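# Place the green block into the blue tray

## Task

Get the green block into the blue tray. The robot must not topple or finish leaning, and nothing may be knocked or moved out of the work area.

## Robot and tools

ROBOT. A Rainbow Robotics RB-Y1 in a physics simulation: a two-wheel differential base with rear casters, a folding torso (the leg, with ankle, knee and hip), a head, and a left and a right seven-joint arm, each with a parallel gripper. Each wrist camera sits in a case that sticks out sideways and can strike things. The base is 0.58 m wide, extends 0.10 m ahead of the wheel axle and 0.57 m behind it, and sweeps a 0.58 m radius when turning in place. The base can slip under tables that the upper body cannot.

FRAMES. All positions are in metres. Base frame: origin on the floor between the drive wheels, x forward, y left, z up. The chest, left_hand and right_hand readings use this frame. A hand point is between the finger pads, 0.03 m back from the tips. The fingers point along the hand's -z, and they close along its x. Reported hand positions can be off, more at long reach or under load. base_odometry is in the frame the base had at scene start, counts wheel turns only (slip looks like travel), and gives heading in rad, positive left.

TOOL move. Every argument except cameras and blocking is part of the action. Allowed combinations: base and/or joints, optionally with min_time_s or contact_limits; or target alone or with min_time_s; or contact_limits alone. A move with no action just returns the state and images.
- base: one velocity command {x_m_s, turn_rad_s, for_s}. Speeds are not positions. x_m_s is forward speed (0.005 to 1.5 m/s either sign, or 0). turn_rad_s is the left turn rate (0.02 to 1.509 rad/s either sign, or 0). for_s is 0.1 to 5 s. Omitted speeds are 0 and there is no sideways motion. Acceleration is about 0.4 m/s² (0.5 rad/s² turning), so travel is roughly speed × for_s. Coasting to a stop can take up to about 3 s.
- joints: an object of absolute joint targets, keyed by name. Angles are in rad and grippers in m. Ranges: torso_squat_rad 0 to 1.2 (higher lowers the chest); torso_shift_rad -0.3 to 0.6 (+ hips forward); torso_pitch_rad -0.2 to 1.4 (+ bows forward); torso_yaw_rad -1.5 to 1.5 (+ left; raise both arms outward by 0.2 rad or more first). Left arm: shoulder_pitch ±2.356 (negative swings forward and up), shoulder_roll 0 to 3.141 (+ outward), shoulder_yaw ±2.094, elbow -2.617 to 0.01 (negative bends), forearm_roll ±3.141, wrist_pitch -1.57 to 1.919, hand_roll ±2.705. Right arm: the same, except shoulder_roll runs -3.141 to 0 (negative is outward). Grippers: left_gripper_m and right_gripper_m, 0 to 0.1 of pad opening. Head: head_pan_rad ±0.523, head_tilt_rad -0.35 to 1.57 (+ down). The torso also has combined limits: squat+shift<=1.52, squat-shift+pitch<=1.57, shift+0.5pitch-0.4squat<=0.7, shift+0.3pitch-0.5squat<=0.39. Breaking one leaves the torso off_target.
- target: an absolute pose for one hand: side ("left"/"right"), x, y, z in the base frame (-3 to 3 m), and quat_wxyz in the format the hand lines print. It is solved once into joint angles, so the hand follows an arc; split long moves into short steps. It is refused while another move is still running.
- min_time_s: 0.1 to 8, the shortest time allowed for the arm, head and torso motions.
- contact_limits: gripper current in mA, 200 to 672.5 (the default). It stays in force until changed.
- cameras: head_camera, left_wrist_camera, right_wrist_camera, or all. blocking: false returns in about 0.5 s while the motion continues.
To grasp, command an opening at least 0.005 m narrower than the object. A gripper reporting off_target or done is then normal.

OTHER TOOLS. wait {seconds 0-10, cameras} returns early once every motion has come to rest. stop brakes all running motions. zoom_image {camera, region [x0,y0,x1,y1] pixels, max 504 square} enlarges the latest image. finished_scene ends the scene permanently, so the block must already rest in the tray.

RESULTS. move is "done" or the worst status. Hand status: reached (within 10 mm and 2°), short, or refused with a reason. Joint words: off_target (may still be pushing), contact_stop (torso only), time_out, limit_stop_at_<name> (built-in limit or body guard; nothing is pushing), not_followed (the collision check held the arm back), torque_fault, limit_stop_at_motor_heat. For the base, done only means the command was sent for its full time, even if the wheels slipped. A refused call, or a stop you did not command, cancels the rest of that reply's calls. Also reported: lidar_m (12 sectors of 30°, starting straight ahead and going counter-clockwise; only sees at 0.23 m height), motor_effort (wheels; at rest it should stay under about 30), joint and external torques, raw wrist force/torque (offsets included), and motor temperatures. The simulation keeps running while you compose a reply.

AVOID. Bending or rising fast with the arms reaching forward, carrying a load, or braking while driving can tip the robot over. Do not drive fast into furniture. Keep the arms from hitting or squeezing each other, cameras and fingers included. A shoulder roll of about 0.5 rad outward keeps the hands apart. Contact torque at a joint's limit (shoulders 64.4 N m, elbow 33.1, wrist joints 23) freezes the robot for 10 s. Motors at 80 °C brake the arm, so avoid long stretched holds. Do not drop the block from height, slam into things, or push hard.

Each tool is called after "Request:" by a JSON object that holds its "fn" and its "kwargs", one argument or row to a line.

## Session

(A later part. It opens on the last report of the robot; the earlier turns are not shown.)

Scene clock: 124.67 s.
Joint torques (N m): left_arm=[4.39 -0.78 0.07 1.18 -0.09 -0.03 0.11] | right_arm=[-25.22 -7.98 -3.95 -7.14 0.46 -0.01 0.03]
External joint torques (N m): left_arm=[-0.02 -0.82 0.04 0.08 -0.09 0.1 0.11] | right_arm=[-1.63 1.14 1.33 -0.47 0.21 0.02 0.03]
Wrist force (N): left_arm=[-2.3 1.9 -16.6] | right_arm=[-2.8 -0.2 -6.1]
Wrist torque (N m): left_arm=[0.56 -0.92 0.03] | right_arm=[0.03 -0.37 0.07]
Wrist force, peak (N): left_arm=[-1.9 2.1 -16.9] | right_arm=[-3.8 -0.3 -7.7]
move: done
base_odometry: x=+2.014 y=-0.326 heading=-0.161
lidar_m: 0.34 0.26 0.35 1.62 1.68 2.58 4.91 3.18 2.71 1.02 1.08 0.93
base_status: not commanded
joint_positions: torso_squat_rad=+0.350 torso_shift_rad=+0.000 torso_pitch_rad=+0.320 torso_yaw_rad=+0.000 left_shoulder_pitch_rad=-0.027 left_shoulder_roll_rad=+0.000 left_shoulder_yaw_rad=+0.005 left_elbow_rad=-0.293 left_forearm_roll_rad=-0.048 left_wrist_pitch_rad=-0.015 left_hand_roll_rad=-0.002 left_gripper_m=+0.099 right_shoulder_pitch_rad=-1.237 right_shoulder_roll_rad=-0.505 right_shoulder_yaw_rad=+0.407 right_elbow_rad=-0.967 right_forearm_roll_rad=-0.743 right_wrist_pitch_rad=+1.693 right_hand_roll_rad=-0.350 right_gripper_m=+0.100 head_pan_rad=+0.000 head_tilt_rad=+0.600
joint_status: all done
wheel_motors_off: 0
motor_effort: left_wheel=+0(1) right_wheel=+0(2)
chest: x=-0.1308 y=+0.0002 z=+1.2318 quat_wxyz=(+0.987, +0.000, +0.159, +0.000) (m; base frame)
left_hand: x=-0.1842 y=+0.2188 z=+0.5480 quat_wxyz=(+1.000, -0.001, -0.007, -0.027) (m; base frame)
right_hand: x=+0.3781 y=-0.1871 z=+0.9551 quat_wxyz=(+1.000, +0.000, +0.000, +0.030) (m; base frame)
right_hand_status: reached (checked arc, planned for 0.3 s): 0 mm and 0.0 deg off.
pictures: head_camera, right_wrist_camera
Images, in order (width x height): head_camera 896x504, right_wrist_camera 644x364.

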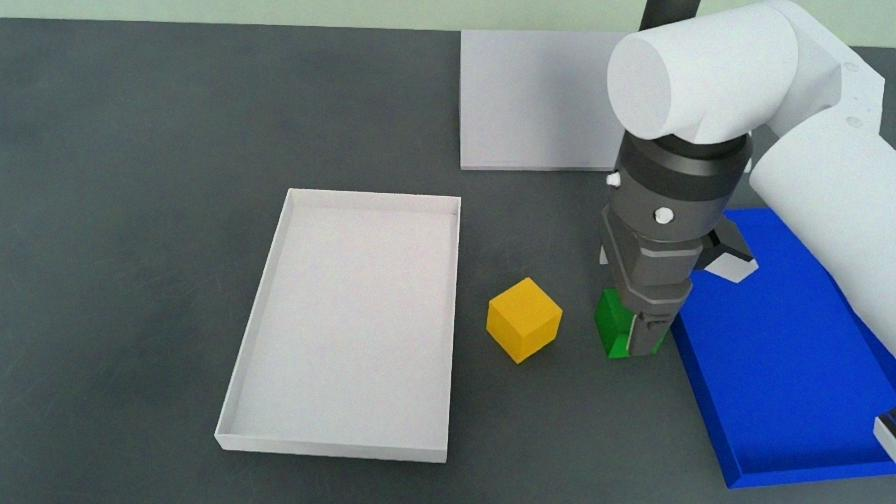

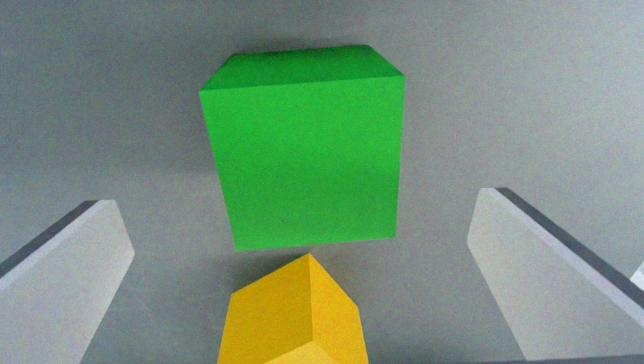

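Request:
{"fn": "move", "kwargs": {
  "target": {"side":"right","x":0.376,"y":-0.19,"z":0.907,"quat_wxyz":[0.998,0,0,0.06]},
  "min_time_s": 1.2,
  "cameras": ["head_camera","right_wrist_camera"]
}}

Request:
{"fn": "zoom_image", "kwargs": {
  "camera": "head_camera",
  "region": [550, 220, 750, 380]
}}

Scene clock: 131.00 s.
Joint torques (N m): left_arm=[4.65 -0.33 -0.24 1.23 -0.15 0.12 0] | right_arm=[-23.58 -6.68 -3.31 -5.62 0.74 -0.33 0.07]
External joint torques (N m): left_arm=[0.24 -0.37 -0.27 0.13 -0.15 0.25 0] | right_arm=[-0.31 2.18 1.39 1.04 0.47 -0.28 0.07]
Wrist force (N): left_arm=[-2.5 1.7 -16.1] | right_arm=[-3.2 0.0 -6.3]
Wrist torque (N m): left_arm=[0.59 -0.96 0.03] | right_arm=[0.01 -0.41 -0.10]
Wrist force, peak (N): left_arm=[-2.1 2.1 -16.7] | right_arm=[-3.1 0.1 -6.5]
move: done
base_odometry: x=+2.014 y=-0.326 heading=-0.161
lidar_m: 0.35 0.26 0.37 1.61 1.69 2.57 4.91 3.19 2.72 1.01 1.09 0.92
base_status: not commanded
joint_positions: torso_squat_rad=+0.350 torso_shift_rad=+0.000 torso_pitch_rad=+0.320 torso_yaw_rad=+0.000 left_shoulder_pitch_rad=-0.027 left_shoulder_roll_rad=+0.000 left_shoulder_yaw_rad=+0.005 left_elbow_rad=-0.293 left_forearm_roll_rad=-0.048 left_wrist_pitch_rad=-0.015 left_hand_roll_rad=-0.002 left_gripper_m=+0.099 right_shoulder_pitch_rad=-1.202 right_shoulder_roll_rad=-0.464 right_shoulder_yaw_rad=+0.436 right_elbow_rad=-0.853 right_forearm_roll_rad=-0.719 right_wrist_pitch_rad=+1.554 right_hand_roll_rad=-0.246 right_gripper_m=+0.100 head_pan_rad=+0.000 head_tilt_rad=+0.600
joint_status: all done
wheel_motors_off: 0
motor_effort: left_wheel=+0(1) right_wheel=+0(3)
chest: x=-0.1308 y=+0.0002 z=+1.2318 quat_wxyz=(+0.987, +0.000, +0.159, +0.000) (m; base frame)
left_hand: x=-0.1842 y=+0.2188 z=+0.5480 quat_wxyz=(+1.000, -0.001, -0.007, -0.027) (m; base frame)
right_hand: x=+0.3756 y=-0.1903 z=+0.9077 quat_wxyz=(+0.998, +0.000, -0.002, +0.060) (m; base frame)
right_hand_status: reached (checked arc, planned for 1.2 s): 1 mm and 0.3 deg off.
pictures: head_camera, right_wrist_camera
Images, in order (width x height): head_camera 896x504, right_wrist_camera 644x364.

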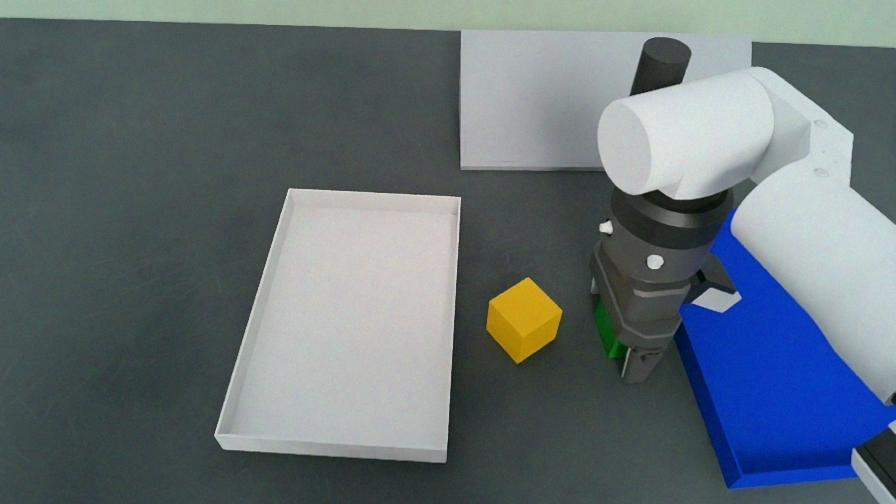

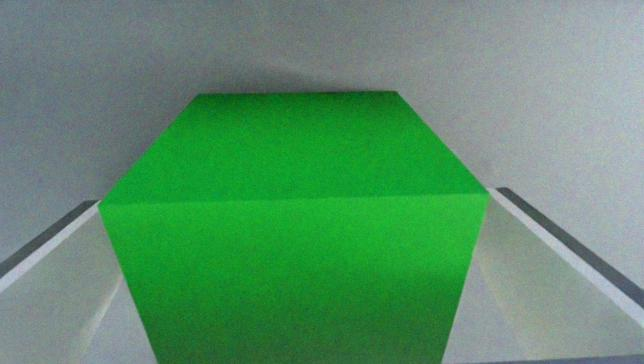

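Scaled by 2.520 from the camera's 896x504 image, which has a finer 1280x720 frame.

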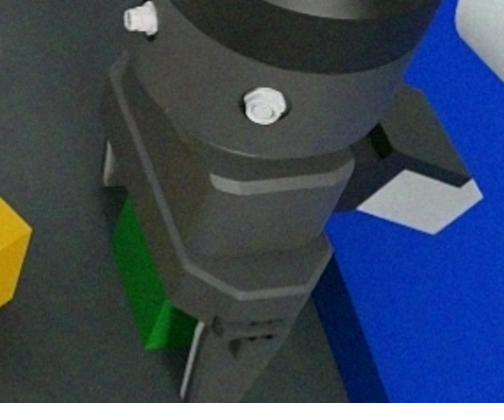

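Request:
{"fn": "move", "kwargs": {
  "target": {"side":"right","x":0.376,"y":-0.178,"z":0.905,"quat_wxyz":[0.998,0,0,0.06]}
}}

Request:
{"fn": "move", "kwargs": {
  "joints": {"right_gripper_m":0.035}
}}

Request:
{"fn": "move", "kwargs": {
  "target": {"side":"right","x":0.372,"y":-0.178,"z":1.0,"quat_wxyz":[0.998,0,0,0.06]},
  "min_time_s": 1.2,
  "cameras": ["head_camera","right_wrist_camera"]
}}

Scene clock: 136.27 s.
Joint torques (N m): left_arm=[4.58 -0.53 0.6 1.02 -0.17 0 0.02] | right_arm=[-24.01 -8.47 -3.2 -5.91 0.68 -0.29 0.16]
External joint torques (N m): left_arm=[0.17 -0.57 0.57 -0.08 -0.17 0.13 0.02] | right_arm=[-0.54 0.01 1.3 0.77 0.42 -0.24 0.16]
Wrist force (N): left_arm=[-2.1 2.1 -16.8] | right_arm=[-2.6 0.1 -6.1]
Wrist torque (N m): left_arm=[0.54 -0.90 0.00] | right_arm=[0.01 -0.33 0.07]
Wrist force, peak (N): left_arm=[-1.6 2.3 -16.9] | right_arm=[-2.9 -0.4 -6.9]
move: done
base_odometry: x=+2.014 y=-0.326 heading=-0.161
lidar_m: 0.35 0.26 0.35 1.62 1.68 2.58 4.91 3.18 2.69 1.03 1.10 0.92
base_status: not commanded
joint_positions: torso_squat_rad=+0.350 torso_shift_rad=+0.000 torso_pitch_rad=+0.320 torso_yaw_rad=+0.000 left_shoulder_pitch_rad=-0.027 left_shoulder_roll_rad=+0.000 left_shoulder_yaw_rad=+0.005 left_elbow_rad=-0.293 left_forearm_roll_rad=-0.048 left_wrist_pitch_rad=-0.015 left_hand_roll_rad=-0.002 left_gripper_m=+0.099 right_shoulder_pitch_rad=-1.221 right_shoulder_roll_rad=-0.436 right_shoulder_yaw_rad=+0.444 right_elbow_rad=-0.822 right_forearm_roll_rad=-0.712 right_wrist_pitch_rad=+1.544 right_hand_roll_rad=-0.257 right_gripper_m=+0.100 head_pan_rad=+0.000 head_tilt_rad=+0.600
joint_status: all done
wheel_motors_off: 0
motor_effort: left_wheel=+0(1) right_wheel=-1(6)
chest: x=-0.1308 y=+0.0002 z=+1.2318 quat_wxyz=(+0.987, +0.000, +0.159, +0.000) (m; base frame)
left_hand: x=-0.1841 y=+0.2188 z=+0.5480 quat_wxyz=(+1.000, -0.001, -0.007, -0.027) (m; base frame)
right_hand: x=+0.3758 y=-0.1780 z=+0.9055 quat_wxyz=(+0.998, +0.000, -0.001, +0.060) (m; base frame)
right_hand_status: reached (checked arc, planned for 0.2 s): 1 mm and 0.1 deg off.
pictures: none

Scene clock: 137.53 s.
Joint torques (N m): left_arm=[4.22 -0.23 -0.06 1.46 -0.02 0.12 0.05] | right_arm=[-24.3 -8.17 -2.95 -5.89 0.59 -0.19 -0.05]
External joint torques (N m): left_arm=[-0.19 -0.27 -0.09 0.37 -0.02 0.25 0.05] | right_arm=[-0.83 0.3 1.55 0.79 0.33 -0.15 -0.05]
Wrist force (N): left_arm=[-1.9 1.7 -16.2] | right_arm=[-2.9 0.3 -7.0]
Wrist torque (N m): left_arm=[0.59 -0.88 0.00] | right_arm=[-0.02 -0.37 0.06]
Wrist force, peak (N): left_arm=[-2.0 2.3 -16.6] | right_arm=[-2.9 0.3 -7.0]
move: off_target
base_odometry: x=+2.014 y=-0.326 heading=-0.161
lidar_m: 0.35 0.25 0.37 1.62 1.68 2.58 4.92 3.18 2.70 1.03 1.09 0.92
base_status: not commanded
joint_positions: torso_squat_rad=+0.350 torso_shift_rad=+0.000 torso_pitch_rad=+0.320 torso_yaw_rad=+0.000 left_shoulder_pitch_rad=-0.027 left_shoulder_roll_rad=+0.000 left_shoulder_yaw_rad=+0.005 left_elbow_rad=-0.293 left_forearm_roll_rad=-0.048 left_wrist_pitch_rad=-0.015 left_hand_roll_rad=-0.002 left_gripper_m=+0.099 right_shoulder_pitch_rad=-1.221 right_shoulder_roll_rad=-0.436 right_shoulder_yaw_rad=+0.444 right_elbow_rad=-0.822 right_forearm_roll_rad=-0.712 right_wrist_pitch_rad=+1.544 right_hand_roll_rad=-0.257 right_gripper_m=+0.049 head_pan_rad=+0.000 head_tilt_rad=+0.600
joint_status: right_gripper_m off_target (ended at +0.049, target +0.035)
wheel_motors_off: 0
motor_effort: left_wheel=+0(1) right_wheel=+1(3)
chest: x=-0.1308 y=+0.0002 z=+1.2318 quat_wxyz=(+0.987, +0.000, +0.159, +0.000) (m; base frame)
left_hand: x=-0.1841 y=+0.2188 z=+0.5480 quat_wxyz=(+1.000, -0.001, -0.007, -0.027) (m; base frame)
right_hand: x=+0.3758 y=-0.1780 z=+0.9055 quat_wxyz=(+0.998, +0.000, -0.001, +0.060) (m; base frame)
pictures: none

Scene clock: 139.07 s.
Joint torques (N m): left_arm=[4.81 -0.45 0.68 1.44 -0.1 0.15 0.16] | right_arm=[-25.28 -9.74 -6.32 -7.31 0.36 -0.04 -0.03]
External joint torques (N m): left_arm=[0.39 -0.49 0.65 0.34 -0.1 0.28 0.16] | right_arm=[-1.7 -0.65 -0.44 -0.83 0.11 -0.01 -0.03]
Wrist force (N): left_arm=[-1.7 1.8 -16.0] | right_arm=[-2.7 -0.1 -7.0]
Wrist torque (N m): left_arm=[0.57 -0.88 0.01] | right_arm=[0.04 -0.34 0.07]
Wrist force, peak (N): left_arm=[-2.1 2.2 -16.6] | right_arm=[-3.2 0.3 -7.9]
move: done
base_odometry: x=+2.014 y=-0.326 heading=-0.161
lidar_m: 0.35 0.26 0.37 1.62 1.69 2.59 4.91 3.19 2.70 1.02 1.08 0.91
base_status: not commanded
joint_positions: torso_squat_rad=+0.350 torso_shift_rad=+0.000 torso_pitch_rad=+0.320 torso_yaw_rad=+0.000 left_shoulder_pitch_rad=-0.027 left_shoulder_roll_rad=+0.000 left_shoulder_yaw_rad=+0.005 left_elbow_rad=-0.293 left_forearm_roll_rad=-0.048 left_wrist_pitch_rad=-0.015 left_hand_roll_rad=-0.002 left_gripper_m=+0.099 right_shoulder_pitch_rad=-1.264 right_shoulder_roll_rad=-0.537 right_shoulder_yaw_rad=+0.390 right_elbow_rad=-1.101 right_forearm_roll_rad=-0.781 right_wrist_pitch_rad=+1.828 right_hand_roll_rad=-0.363 right_gripper_m=+0.049 head_pan_rad=+0.000 head_tilt_rad=+0.600
joint_status: all done
wheel_motors_off: 0
motor_effort: left_wheel=+0(1) right_wheel=+0(3)
chest: x=-0.1308 y=+0.0002 z=+1.2318 quat_wxyz=(+0.987, +0.000, +0.159, +0.000) (m; base frame)
left_hand: x=-0.1841 y=+0.2188 z=+0.5480 quat_wxyz=(+1.000, -0.001, -0.007, -0.027) (m; base frame)
right_hand: x=+0.3720 y=-0.1780 z=+0.9999 quat_wxyz=(+0.998, +0.000, +0.001, +0.060) (m; base frame)
right_hand_status: reached (checked arc, planned for 1.2 s): 0 mm and 0.1 deg off.
pictures: head_camera, right_wrist_camera
Images, in order (width x height): head_camera 896x504, right_wrist_camera 644x364.

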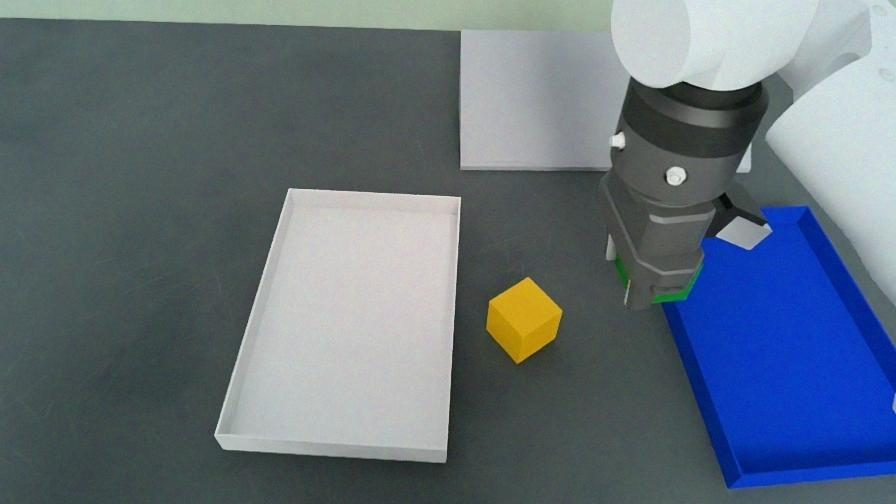

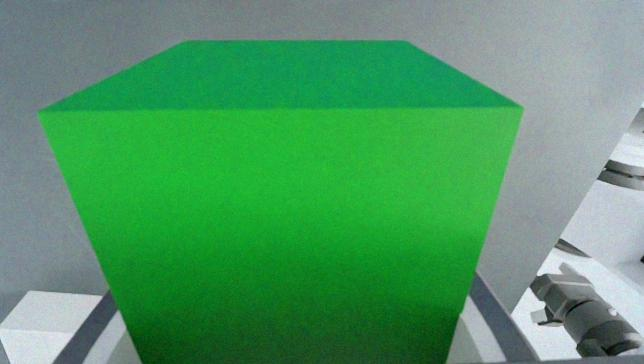

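Request:
{"fn": "move", "kwargs": {
  "target": {"side":"right","x":0.365,"y":-0.345,"z":1.0,"quat_wxyz":[0.998,0,0,0.06]},
  "min_time_s": 1.5
}}

Request:
{"fn": "move", "kwargs": {
  "target": {"side":"right","x":0.365,"y":-0.345,"z":0.925,"quat_wxyz":[0.998,0,0,0.06]},
  "min_time_s": 1,
  "cameras": ["head_camera","right_wrist_camera"]
}}

Scene clock: 144.50 s.
Joint torques (N m): left_arm=[4.75 -0.1 0.44 1.07 0.02 0.12 -0.11] | right_arm=[-21.72 -14.79 -7 -5.46 0.24 -0.39 0.1]
External joint torques (N m): left_arm=[0.33 -0.14 0.41 -0.03 0.02 0.25 -0.11] | right_arm=[-0.55 -0.56 -0.73 0.46 -0.01 -0.33 0.1]
Wrist force (N): left_arm=[-1.9 2.0 -16.2] | right_arm=[-2.9 -0.3 -6.7]
Wrist torque (N m): left_arm=[0.54 -0.88 0.03] | right_arm=[0.05 -0.35 -0.10]
Wrist force, peak (N): left_arm=[-2.1 2.0 -16.8] | right_arm=[-3.0 -0.1 -7.1]
move: done
base_odometry: x=+2.014 y=-0.326 heading=-0.161
lidar_m: 0.34 0.26 0.36 1.63 1.68 2.58 4.91 3.18 2.71 1.03 1.08 0.93
base_status: not commanded
joint_positions: torso_squat_rad=+0.350 torso_shift_rad=+0.000 torso_pitch_rad=+0.320 torso_yaw_rad=+0.000 left_shoulder_pitch_rad=-0.027 left_shoulder_roll_rad=+0.000 left_shoulder_yaw_rad=+0.005 left_elbow_rad=-0.293 left_forearm_roll_rad=-0.048 left_wrist_pitch_rad=-0.015 left_hand_roll_rad=-0.002 left_gripper_m=+0.099 right_shoulder_pitch_rad=-1.126 right_shoulder_roll_rad=-0.825 right_shoulder_yaw_rad=+0.268 right_elbow_rad=-1.038 right_forearm_roll_rad=-0.871 right_wrist_pitch_rad=+1.766 right_hand_roll_rad=-0.029 right_gripper_m=+0.049 head_pan_rad=+0.000 head_tilt_rad=+0.600
joint_status: all done
wheel_motors_off: 0
motor_effort: left_wheel=+0(2) right_wheel=+0(3)
chest: x=-0.1308 y=+0.0002 z=+1.2318 quat_wxyz=(+0.987, +0.000, +0.159, +0.000) (m; base frame)
left_hand: x=-0.1841 y=+0.2188 z=+0.5480 quat_wxyz=(+1.000, -0.001, -0.007, -0.027) (m; base frame)
right_hand: x=+0.3650 y=-0.3448 z=+1.0001 quat_wxyz=(+0.998, +0.000, -0.001, +0.060) (m; base frame)
right_hand_status: reached (checked arc, planned for 1.5 s): 0 mm and 0.1 deg off.
pictures: none

Scene clock: 145.83 s.
Joint torques (N m): left_arm=[4.5 -0.85 -0.06 1.37 -0.14 0.2 0.07] | right_arm=[-22.16 -12.44 -3.7 -5.61 0.6 -0.34 0.17]
External joint torques (N m): left_arm=[0.08 -0.9 -0.09 0.27 -0.14 0.33 0.07] | right_arm=[-1.02 1.47 1.55 0.47 0.35 -0.28 0.17]
Wrist force (N): left_arm=[-1.8 1.8 -15.9] | right_arm=[-3.1 0.3 -7.0]
Wrist torque (N m): left_arm=[0.60 -0.86 0.06] | right_arm=[-0.03 -0.41 -0.10]
Wrist force, peak (N): left_arm=[-2.5 1.9 -16.6] | right_arm=[-3.1 0.0 -7.2]
move: done
base_odometry: x=+2.014 y=-0.326 heading=-0.161
lidar_m: 0.35 0.26 0.36 1.62 1.69 2.57 4.91 3.18 2.70 1.01 1.08 0.92
base_status: not commanded
joint_positions: torso_squat_rad=+0.350 torso_shift_rad=+0.000 torso_pitch_rad=+0.320 torso_yaw_rad=+0.000 left_shoulder_pitch_rad=-0.027 left_shoulder_roll_rad=+0.000 left_shoulder_yaw_rad=+0.005 left_elbow_rad=-0.293 left_forearm_roll_rad=-0.048 left_wrist_pitch_rad=-0.015 left_hand_roll_rad=-0.002 left_gripper_m=+0.099 right_shoulder_pitch_rad=-1.088 right_shoulder_roll_rad=-0.734 right_shoulder_yaw_rad=+0.306 right_elbow_rad=-0.857 right_forearm_roll_rad=-0.817 right_wrist_pitch_rad=+1.564 right_hand_roll_rad=+0.045 right_gripper_m=+0.049 head_pan_rad=+0.000 head_tilt_rad=+0.600
joint_status: all done
wheel_motors_off: 0
motor_effort: left_wheel=+0(1) right_wheel=+2(2)
chest: x=-0.1308 y=+0.0002 z=+1.2318 quat_wxyz=(+0.987, +0.000, +0.159, +0.000) (m; base frame)
left_hand: x=-0.1841 y=+0.2188 z=+0.5480 quat_wxyz=(+1.000, -0.001, -0.007, -0.027) (m; base frame)
right_hand: x=+0.3650 y=-0.3450 z=+0.9253 quat_wxyz=(+0.998, +0.000, -0.001, +0.060) (m; base frame)
right_hand_status: reached (checked arc, planned for 1.0 s): 0 mm and 0.1 deg off.
pictures: head_camera, right_wrist_camera
Images, in order (width x height): head_camera 896x504, right_wrist_camera 644x364.

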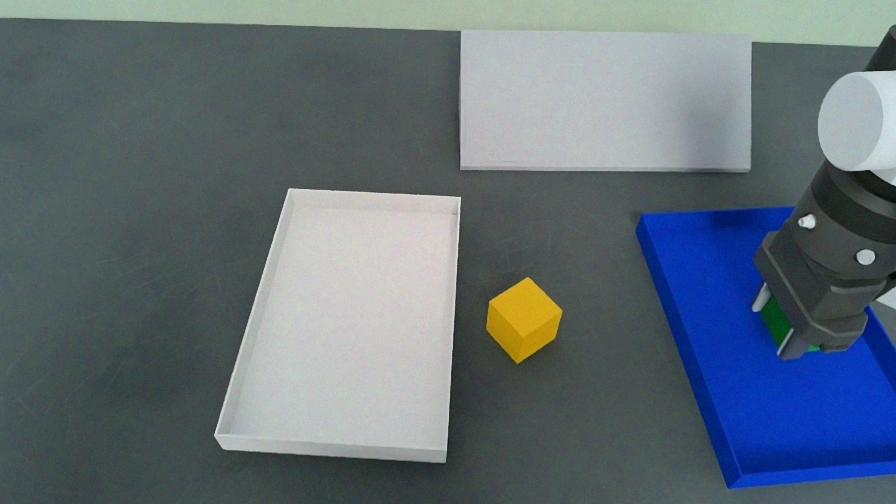

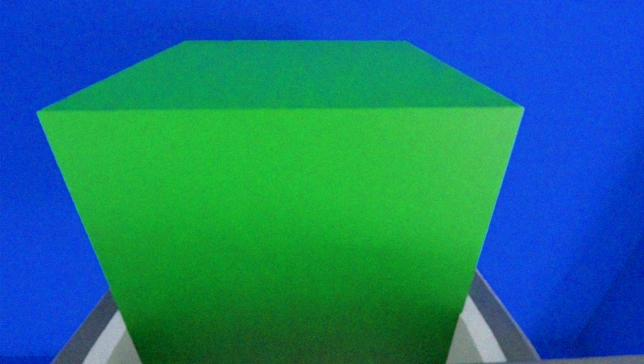

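Request:
{"fn": "move", "kwargs": {
  "target": {"side":"right","x":0.365,"y":-0.345,"z":0.913,"quat_wxyz":[0.998,0,0,0.06]},
  "min_time_s": 0.6
}}

Request:
{"fn": "move", "kwargs": {
  "target": {"side":"right","x":0.365,"y":-0.345,"z":0.908,"quat_wxyz":[0.998,0,0,0.06]},
  "min_time_s": 0.5
}}

Scene clock: 149.50 s.
Joint torques (N m): left_arm=[4.65 0.05 0.54 1.39 0.11 0.27 0.11] | right_arm=[-22.38 -11.49 -3.22 -5.11 0.72 -0.45 0.27]
External joint torques (N m): left_arm=[0.24 0.01 0.51 0.29 0.11 0.39 0.11] | right_arm=[-1.23 2.33 1.78 0.96 0.46 -0.39 0.27]
Wrist force (N): left_arm=[-2.6 1.9 -16.3] | right_arm=[-2.7 0.3 -6.9]
Wrist torque (N m): left_arm=[0.55 -0.96 0.02] | right_arm=[-0.02 -0.35 -0.10]
Wrist force, peak (N): left_arm=[-2.1 1.7 -16.7] | right_arm=[-2.9 0.0 -7.1]
move: done
base_odometry: x=+2.014 y=-0.326 heading=-0.161
lidar_m: 0.34 0.26 0.36 1.63 1.68 2.57 4.91 3.17 2.71 1.02 1.10 0.92
base_status: not commanded
joint_positions: torso_squat_rad=+0.350 torso_shift_rad=+0.000 torso_pitch_rad=+0.320 torso_yaw_rad=+0.000 left_shoulder_pitch_rad=-0.027 left_shoulder_roll_rad=+0.000 left_shoulder_yaw_rad=+0.005 left_elbow_rad=-0.293 left_forearm_roll_rad=-0.048 left_wrist_pitch_rad=-0.015 left_hand_roll_rad=-0.002 left_gripper_m=+0.099 right_shoulder_pitch_rad=-1.088 right_shoulder_roll_rad=-0.718 right_shoulder_yaw_rad=+0.312 right_elbow_rad=-0.816 right_forearm_roll_rad=-0.810 right_wrist_pitch_rad=+1.530 right_hand_roll_rad=+0.061 right_gripper_m=+0.049 head_pan_rad=+0.000 head_tilt_rad=+0.600
joint_status: all done
wheel_motors_off: 0
motor_effort: left_wheel=+0(1) right_wheel=-1(3)
chest: x=-0.1308 y=+0.0002 z=+1.2318 quat_wxyz=(+0.987, +0.000, +0.159, +0.000) (m; base frame)
left_hand: x=-0.1841 y=+0.2188 z=+0.5480 quat_wxyz=(+1.000, -0.001, -0.007, -0.027) (m; base frame)
right_hand: x=+0.3645 y=-0.3451 z=+0.9137 quat_wxyz=(+0.998, +0.000, -0.001, +0.060) (m; base frame)
right_hand_status: reached (checked arc, planned for 0.6 s): 1 mm and 0.1 deg off.
pictures: none

Scene clock: 150.33 s.
Joint torques (N m): left_arm=[4.69 -0.63 0.44 1.47 0.02 -0.04 0.18] | right_arm=[-23.71 -11.8 -3.07 -5.12 0.69 -0.32 0.17]
External joint torques (N m): left_arm=[0.27 -0.67 0.41 0.37 0.02 0.09 0.18] | right_arm=[-2.49 1.95 1.75 0.93 0.43 -0.26 0.17]
Wrist force (N): left_arm=[-1.8 2.3 -16.0] | right_arm=[-2.7 0.1 -6.6]
Wrist torque (N m): left_arm=[0.51 -0.87 0.03] | right_arm=[0.00 -0.35 -0.11]
Wrist force, peak (N): left_arm=[-1.8 2.0 -16.8] | right_arm=[-3.0 0.4 -7.2]
move: done
base_odometry: x=+2.014 y=-0.326 heading=-0.161
lidar_m: 0.35 0.27 0.36 1.62 1.69 2.58 4.90 3.17 2.71 1.02 1.08 0.92
base_status: not commanded
joint_positions: torso_squat_rad=+0.350 torso_shift_rad=+0.000 torso_pitch_rad=+0.320 torso_yaw_rad=+0.000 left_shoulder_pitch_rad=-0.027 left_shoulder_roll_rad=+0.000 left_shoulder_yaw_rad=+0.005 left_elbow_rad=-0.293 left_forearm_roll_rad=-0.048 left_wrist_pitch_rad=-0.015 left_hand_roll_rad=-0.002 left_gripper_m=+0.099 right_shoulder_pitch_rad=-1.094 right_shoulder_roll_rad=-0.708 right_shoulder_yaw_rad=+0.315 right_elbow_rad=-0.786 right_forearm_roll_rad=-0.806 right_wrist_pitch_rad=+1.511 right_hand_roll_rad=+0.072 right_gripper_m=+0.049 head_pan_rad=+0.000 head_tilt_rad=+0.600
joint_status: all done
wheel_motors_off: 0
motor_effort: left_wheel=+0(1) right_wheel=+0(3)
chest: x=-0.1308 y=+0.0002 z=+1.2318 quat_wxyz=(+0.987, +0.000, +0.159, +0.000) (m; base frame)
left_hand: x=-0.1841 y=+0.2188 z=+0.5480 quat_wxyz=(+1.000, -0.001, -0.007, -0.027) (m; base frame)
right_hand: x=+0.3648 y=-0.3452 z=+0.9083 quat_wxyz=(+0.998, +0.000, -0.001, +0.060) (m; base frame)
right_hand_status: reached (checked arc, planned for 0.5 s): 0 mm and 0.1 deg off.
pictures: none

Continuing down in small steps until contact shows.

Request:
{"fn": "move", "kwargs": {
  "target": {"side":"right","x":0.365,"y":-0.345,"z":0.901,"quat_wxyz":[0.998,0,0,0.06]},
  "min_time_s": 0.6
}}

Request:
{"fn": "move", "kwargs": {
  "target": {"side":"right","x":0.365,"y":-0.345,"z":0.895,"quat_wxyz":[0.998,0,0,0.06]},
  "min_time_s": 0.6,
  "cameras": ["head_camera","right_wrist_camera"]
}}

Request:
{"fn": "zoom_image", "kwargs": {
  "camera": "head_camera",
  "region": [690, 220, 890, 380]
}}

Scene clock: 154.70 s.
Joint torques (N m): left_arm=[4.5 -0.12 -0.15 1.25 0.11 0.16 0] | right_arm=[-6.98 -3.14 1.7 1.16 0.33 -1.43 0.19]
External joint torques (N m): left_arm=[0.13 -0.15 -0.18 0.17 0.11 0.29 0] | right_arm=[14.36 10.57 6.35 7.22 0.07 -1.35 0.19]
Wrist force (N): left_arm=[-2.2 2.1 -15.8] | right_arm=[-10.7 1.8 35.0]
Wrist torque (N m): left_arm=[0.55 -0.90 0.01] | right_arm=[-0.57 -0.84 -0.22]
Wrist force, peak (N): left_arm=[-2.3 1.8 -16.7] | right_arm=[-10.8 1.9 37.0]
move: done
base_odometry: x=+2.014 y=-0.326 heading=-0.161
lidar_m: 0.35 0.26 0.36 1.63 1.69 2.59 4.91 3.18 2.71 1.02 1.08 0.91
base_status: not commanded
joint_positions: torso_squat_rad=+0.350 torso_shift_rad=-0.001 torso_pitch_rad=+0.318 torso_yaw_rad=-0.001 left_shoulder_pitch_rad=-0.027 left_shoulder_roll_rad=+0.000 left_shoulder_yaw_rad=+0.005 left_elbow_rad=-0.293 left_forearm_roll_rad=-0.048 left_wrist_pitch_rad=-0.015 left_hand_roll_rad=-0.002 left_gripper_m=+0.099 right_shoulder_pitch_rad=-1.102 right_shoulder_roll_rad=-0.699 right_shoulder_yaw_rad=+0.317 right_elbow_rad=-0.756 right_forearm_roll_rad=-0.802 right_wrist_pitch_rad=+1.488 right_hand_roll_rad=+0.084 right_gripper_m=+0.049 head_pan_rad=+0.000 head_tilt_rad=+0.600
joint_status: all done
wheel_motors_off: 0
motor_effort: left_wheel=+0(1) right_wheel=+1(3)
chest: x=-0.1317 y=+0.0005 z=+1.2319 quat_wxyz=(+0.987, -0.001, +0.159, +0.000) (m; base frame)
left_hand: x=-0.1839 y=+0.2187 z=+0.5479 quat_wxyz=(+1.000, -0.002, -0.008, -0.027) (m; base frame)
right_hand: x=+0.3666 y=-0.3452 z=+0.9051 quat_wxyz=(+0.998, -0.001, -0.004, +0.060) (m; base frame)
right_hand_status: reached (checked arc, planned for 0.6 s): 4 mm and 0.5 deg off.
pictures: none

Scene clock: 155.63 s.
Joint torques (N m): left_arm=[4.29 -0.16 -0.06 1.13 -0.11 0.18 -0.09] | right_arm=[3.58 2.84 4.41 4.86 0.53 -2.36 0.28]
External joint torques (N m): left_arm=[-0.05 -0.17 -0.09 0.05 -0.11 0.31 -0.09] | right_arm=[25.04 16.47 8.81 10.9 0.27 -2.27 0.28]
Wrist force (N): left_arm=[-2.2 1.8 -16.2] | right_arm=[-13.7 3.1 60.5]
Wrist torque (N m): left_arm=[0.61 -0.92 0.03] | right_arm=[-0.42 -0.45 -0.23]
Wrist force, peak (N): left_arm=[-2.6 1.6 -16.8] | right_arm=[-15.9 5.4 64.3]
move: done
base_odometry: x=+2.014 y=-0.326 heading=-0.161
lidar_m: 0.35 0.26 0.36 1.63 1.68 2.58 4.90 3.17 2.71 1.02 1.09 0.92
base_status: not commanded
joint_positions: torso_squat_rad=+0.350 torso_shift_rad=-0.001 torso_pitch_rad=+0.317 torso_yaw_rad=-0.001 left_shoulder_pitch_rad=-0.027 left_shoulder_roll_rad=+0.000 left_shoulder_yaw_rad=+0.005 left_elbow_rad=-0.293 left_forearm_roll_rad=-0.048 left_wrist_pitch_rad=-0.015 left_hand_roll_rad=-0.002 left_gripper_m=+0.099 right_shoulder_pitch_rad=-1.113 right_shoulder_roll_rad=-0.688 right_shoulder_yaw_rad=+0.321 right_elbow_rad=-0.716 right_forearm_roll_rad=-0.798 right_wrist_pitch_rad=+1.463 right_hand_roll_rad=+0.100 right_gripper_m=+0.049 head_pan_rad=+0.000 head_tilt_rad=+0.600
joint_status: all done
wheel_motors_off: 0
motor_effort: left_wheel=+0(1) right_wheel=+1(4)
chest: x=-0.1323 y=+0.0007 z=+1.2319 quat_wxyz=(+0.987, -0.001, +0.158, +0.000) (m; base frame)
left_hand: x=-0.1838 y=+0.2186 z=+0.5478 quat_wxyz=(+1.000, -0.002, -0.008, -0.027) (m; base frame)
right_hand: x=+0.3680 y=-0.3453 z=+0.9008 quat_wxyz=(+0.998, -0.001, -0.006, +0.060) (m; base frame)
right_hand_status: reached (checked arc, planned for 0.6 s): 7 mm and 0.7 deg off.
pictures: head_camera, right_wrist_camera
Images, in order (width x height): head_camera 896x504, right_wrist_camera 644x364.

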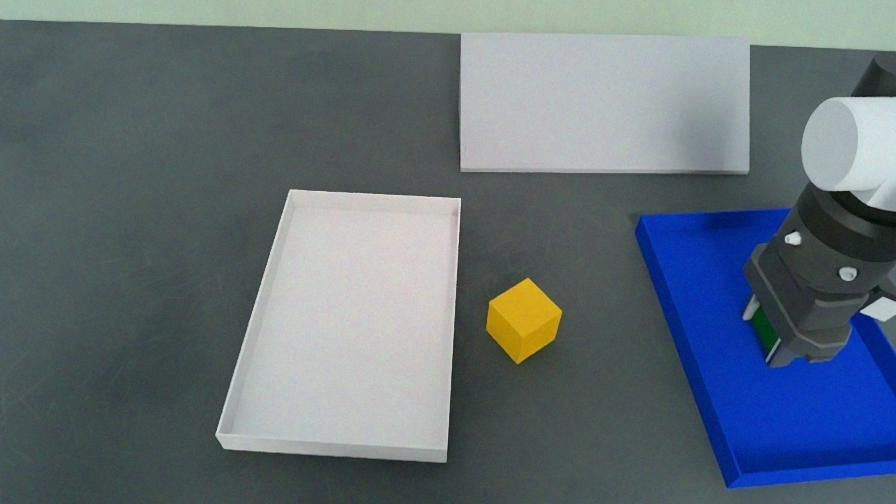

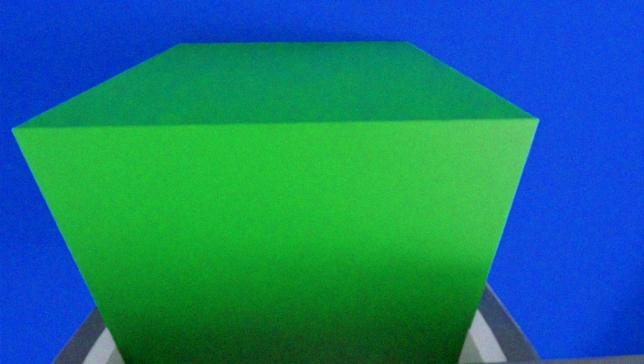

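Scaled by 2.520 from the camera's 896x504 image, which has a finer 1280x720 frame.

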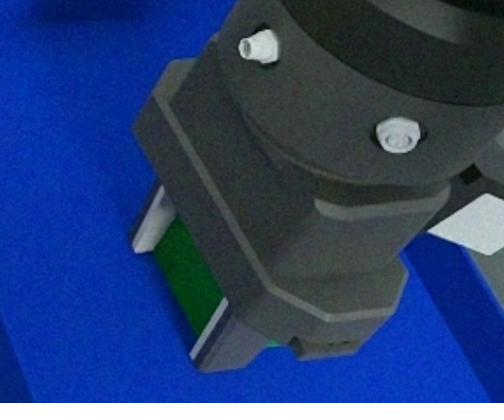

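Request:
{"fn": "move", "kwargs": {
  "target": {"side":"right","x":0.365,"y":-0.345,"z":0.906,"quat_wxyz":[0.998,0,0,0.06]},
  "min_time_s": 0.5
}}

Request:
{"fn": "move", "kwargs": {
  "joints": {"right_gripper_m":0.085}
}}

Request:
{"fn": "move", "kwargs": {
  "target": {"side":"right","x":0.365,"y":-0.345,"z":1.04,"quat_wxyz":[0.998,0,0,0.06]},
  "min_time_s": 1.5,
  "cameras": ["head_camera","right_wrist_camera"]
}}

Scene clock: 159.70 s.
Joint torques (N m): left_arm=[4.41 -0.52 -0.16 1.33 -0.03 -0.18 -0.06] | right_arm=[-18.66 -12.92 -4.36 -5.49 0.3 0.19 -0.12]
External joint torques (N m): left_arm=[0.01 -0.56 -0.19 0.23 -0.03 -0.05 -0.06] | right_arm=[2.74 0.74 0.19 0.55 0.04 0.25 -0.12]
Wrist force (N): left_arm=[-2.0 2.1 -16.6] | right_arm=[-2.4 0.4 -2.2]
Wrist torque (N m): left_arm=[0.52 -0.88 0.03] | right_arm=[-0.05 -0.47 0.06]
Wrist force, peak (N): left_arm=[-1.7 1.9 -16.8] | right_arm=[-13.5 2.2 61.5]
move: done
base_odometry: x=+2.014 y=-0.326 heading=-0.161
lidar_m: 0.35 0.27 0.36 1.63 1.68 2.57 4.91 3.16 2.70 1.02 1.08 0.92
base_status: not commanded
joint_positions: torso_squat_rad=+0.350 torso_shift_rad=+0.000 torso_pitch_rad=+0.320 torso_yaw_rad=-0.001 left_shoulder_pitch_rad=-0.027 left_shoulder_roll_rad=+0.000 left_shoulder_yaw_rad=+0.005 left_elbow_rad=-0.293 left_forearm_roll_rad=-0.048 left_wrist_pitch_rad=-0.015 left_hand_roll_rad=-0.002 left_gripper_m=+0.099 right_shoulder_pitch_rad=-1.111 right_shoulder_roll_rad=-0.697 right_shoulder_yaw_rad=+0.319 right_elbow_rad=-0.740 right_forearm_roll_rad=-0.803 right_wrist_pitch_rad=+1.493 right_hand_roll_rad=+0.091 right_gripper_m=+0.049 head_pan_rad=+0.000 head_tilt_rad=+0.600
joint_status: all done
wheel_motors_off: 0
motor_effort: left_wheel=+0(1) right_wheel=+2(4)
chest: x=-0.1310 y=+0.0003 z=+1.2318 quat_wxyz=(+0.987, +0.000, +0.159, +0.000) (m; base frame)
left_hand: x=-0.1841 y=+0.2188 z=+0.5479 quat_wxyz=(+1.000, -0.001, -0.007, -0.027) (m; base frame)
right_hand: x=+0.3662 y=-0.3451 z=+0.9049 quat_wxyz=(+0.998, +0.000, +0.001, +0.060) (m; base frame)
right_hand_status: reached (checked arc, planned for 0.5 s): 2 mm and 0.1 deg off.
pictures: none

Scene clock: 160.60 s.
Joint torques (N m): left_arm=[4.52 -0.42 0.67 1.27 -0.22 0.08 0.05] | right_arm=[-20.04 -12.64 -4.49 -5.32 0.35 0.03 -0.18]
External joint torques (N m): left_arm=[0.11 -0.46 0.64 0.17 -0.22 0.2 0.05] | right_arm=[1.36 1.02 0.05 0.72 0.09 0.08 -0.18]
Wrist force (N): left_arm=[-2.2 2.3 -16.4] | right_arm=[-4.9 0.5 1.3]
Wrist torque (N m): left_arm=[0.53 -0.93 0.03] | right_arm=[-0.05 -0.68 0.06]
Wrist force, peak (N): left_arm=[-1.6 1.8 -16.9] | right_arm=[-2.8 0.2 -6.0]
move: done
base_odometry: x=+2.014 y=-0.326 heading=-0.161
lidar_m: 0.35 0.26 0.36 1.62 1.70 2.58 4.92 3.18 2.71 1.02 1.09 0.92
base_status: not commanded
joint_positions: torso_squat_rad=+0.350 torso_shift_rad=+0.000 torso_pitch_rad=+0.320 torso_yaw_rad=-0.001 left_shoulder_pitch_rad=-0.027 left_shoulder_roll_rad=+0.000 left_shoulder_yaw_rad=+0.005 left_elbow_rad=-0.293 left_forearm_roll_rad=-0.048 left_wrist_pitch_rad=-0.015 left_hand_roll_rad=-0.002 left_gripper_m=+0.099 right_shoulder_pitch_rad=-1.111 right_shoulder_roll_rad=-0.697 right_shoulder_yaw_rad=+0.319 right_elbow_rad=-0.740 right_forearm_roll_rad=-0.803 right_wrist_pitch_rad=+1.493 right_hand_roll_rad=+0.091 right_gripper_m=+0.085 head_pan_rad=+0.000 head_tilt_rad=+0.600
joint_status: all done
wheel_motors_off: 0
motor_effort: left_wheel=+0(1) right_wheel=+3(4)
chest: x=-0.1310 y=+0.0003 z=+1.2318 quat_wxyz=(+0.987, +0.000, +0.159, +0.000) (m; base frame)
left_hand: x=-0.1841 y=+0.2188 z=+0.5479 quat_wxyz=(+1.000, -0.001, -0.007, -0.027) (m; base frame)
right_hand: x=+0.3660 y=-0.3452 z=+0.9047 quat_wxyz=(+0.998, +0.000, +0.001, +0.060) (m; base frame)
pictures: none

Scene clock: 162.43 s.
Joint torques (N m): left_arm=[4.86 -0.67 0.2 1.35 -0.22 0.02 0.07] | right_arm=[-22.84 -14.46 -7.34 -6.39 0.36 -0.03 -0.07]
External joint torques (N m): left_arm=[0.44 -0.71 0.18 0.25 -0.22 0.14 0.07] | right_arm=[-1.41 -0.31 -1.01 -0.61 0.11 0.01 -0.07]
Wrist force (N): left_arm=[-1.9 2.4 -16.0] | right_arm=[-2.8 -0.2 -6.0]
Wrist torque (N m): left_arm=[0.49 -0.86 0.03] | right_arm=[0.03 -0.37 0.06]
Wrist force, peak (N): left_arm=[-2.2 2.2 -16.7] | right_arm=[-2.9 0.5 -6.5]
move: done
base_odometry: x=+2.014 y=-0.326 heading=-0.161
lidar_m: 0.35 0.26 0.36 1.63 1.69 2.58 4.91 3.18 2.71 1.01 1.08 0.92
base_status: not commanded
joint_positions: torso_squat_rad=+0.350 torso_shift_rad=+0.000 torso_pitch_rad=+0.320 torso_yaw_rad=-0.001 left_shoulder_pitch_rad=-0.027 left_shoulder_roll_rad=+0.000 left_shoulder_yaw_rad=+0.005 left_elbow_rad=-0.293 left_forearm_roll_rad=-0.048 left_wrist_pitch_rad=-0.015 left_hand_roll_rad=-0.002 left_gripper_m=+0.099 right_shoulder_pitch_rad=-1.183 right_shoulder_roll_rad=-0.858 right_shoulder_yaw_rad=+0.253 right_elbow_rad=-1.062 right_forearm_roll_rad=-0.893 right_wrist_pitch_rad=+1.859 right_hand_roll_rad=-0.041 right_gripper_m=+0.085 head_pan_rad=+0.000 head_tilt_rad=+0.600
joint_status: all done
wheel_motors_off: 0
motor_effort: left_wheel=+0(1) right_wheel=+0(3)
chest: x=-0.1309 y=+0.0002 z=+1.2318 quat_wxyz=(+0.987, +0.000, +0.159, +0.000) (m; base frame)
left_hand: x=-0.1841 y=+0.2188 z=+0.5479 quat_wxyz=(+1.000, -0.001, -0.007, -0.027) (m; base frame)
right_hand: x=+0.3653 y=-0.3455 z=+1.0392 quat_wxyz=(+0.998, +0.000, +0.003, +0.061) (m; base frame)
right_hand_status: reached (checked arc, planned for 1.5 s): 1 mm and 0.3 deg off.
pictures: head_camera, right_wrist_camera
Images, in order (width x height): head_camera 896x504, right_wrist_camera 644x364.

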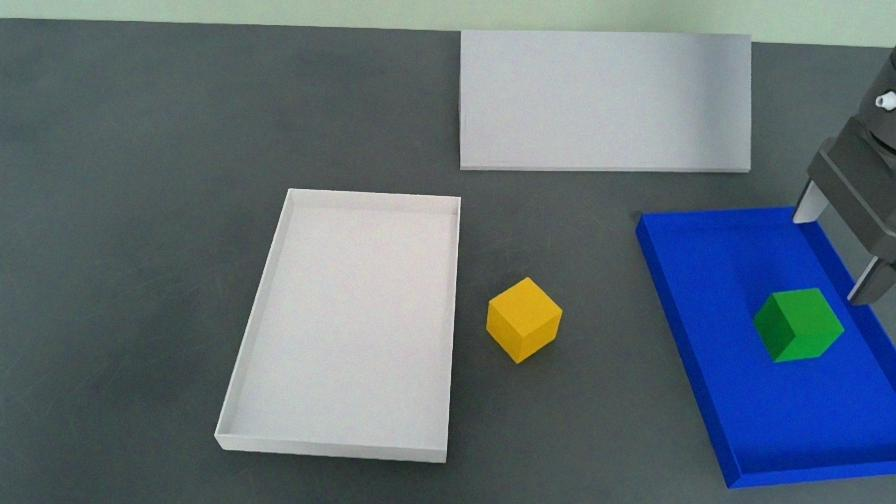

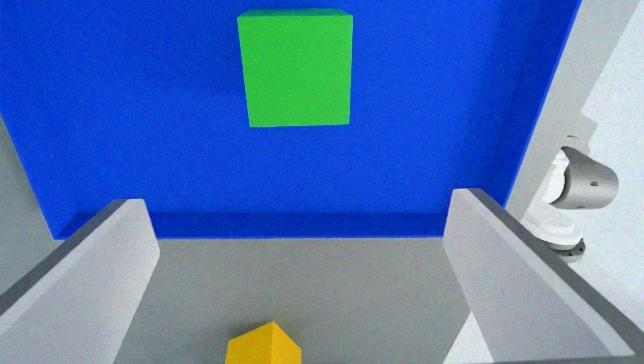

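Request:
{"fn": "finished_scene", "kwargs": {

}}

The scene is finished: the task was done.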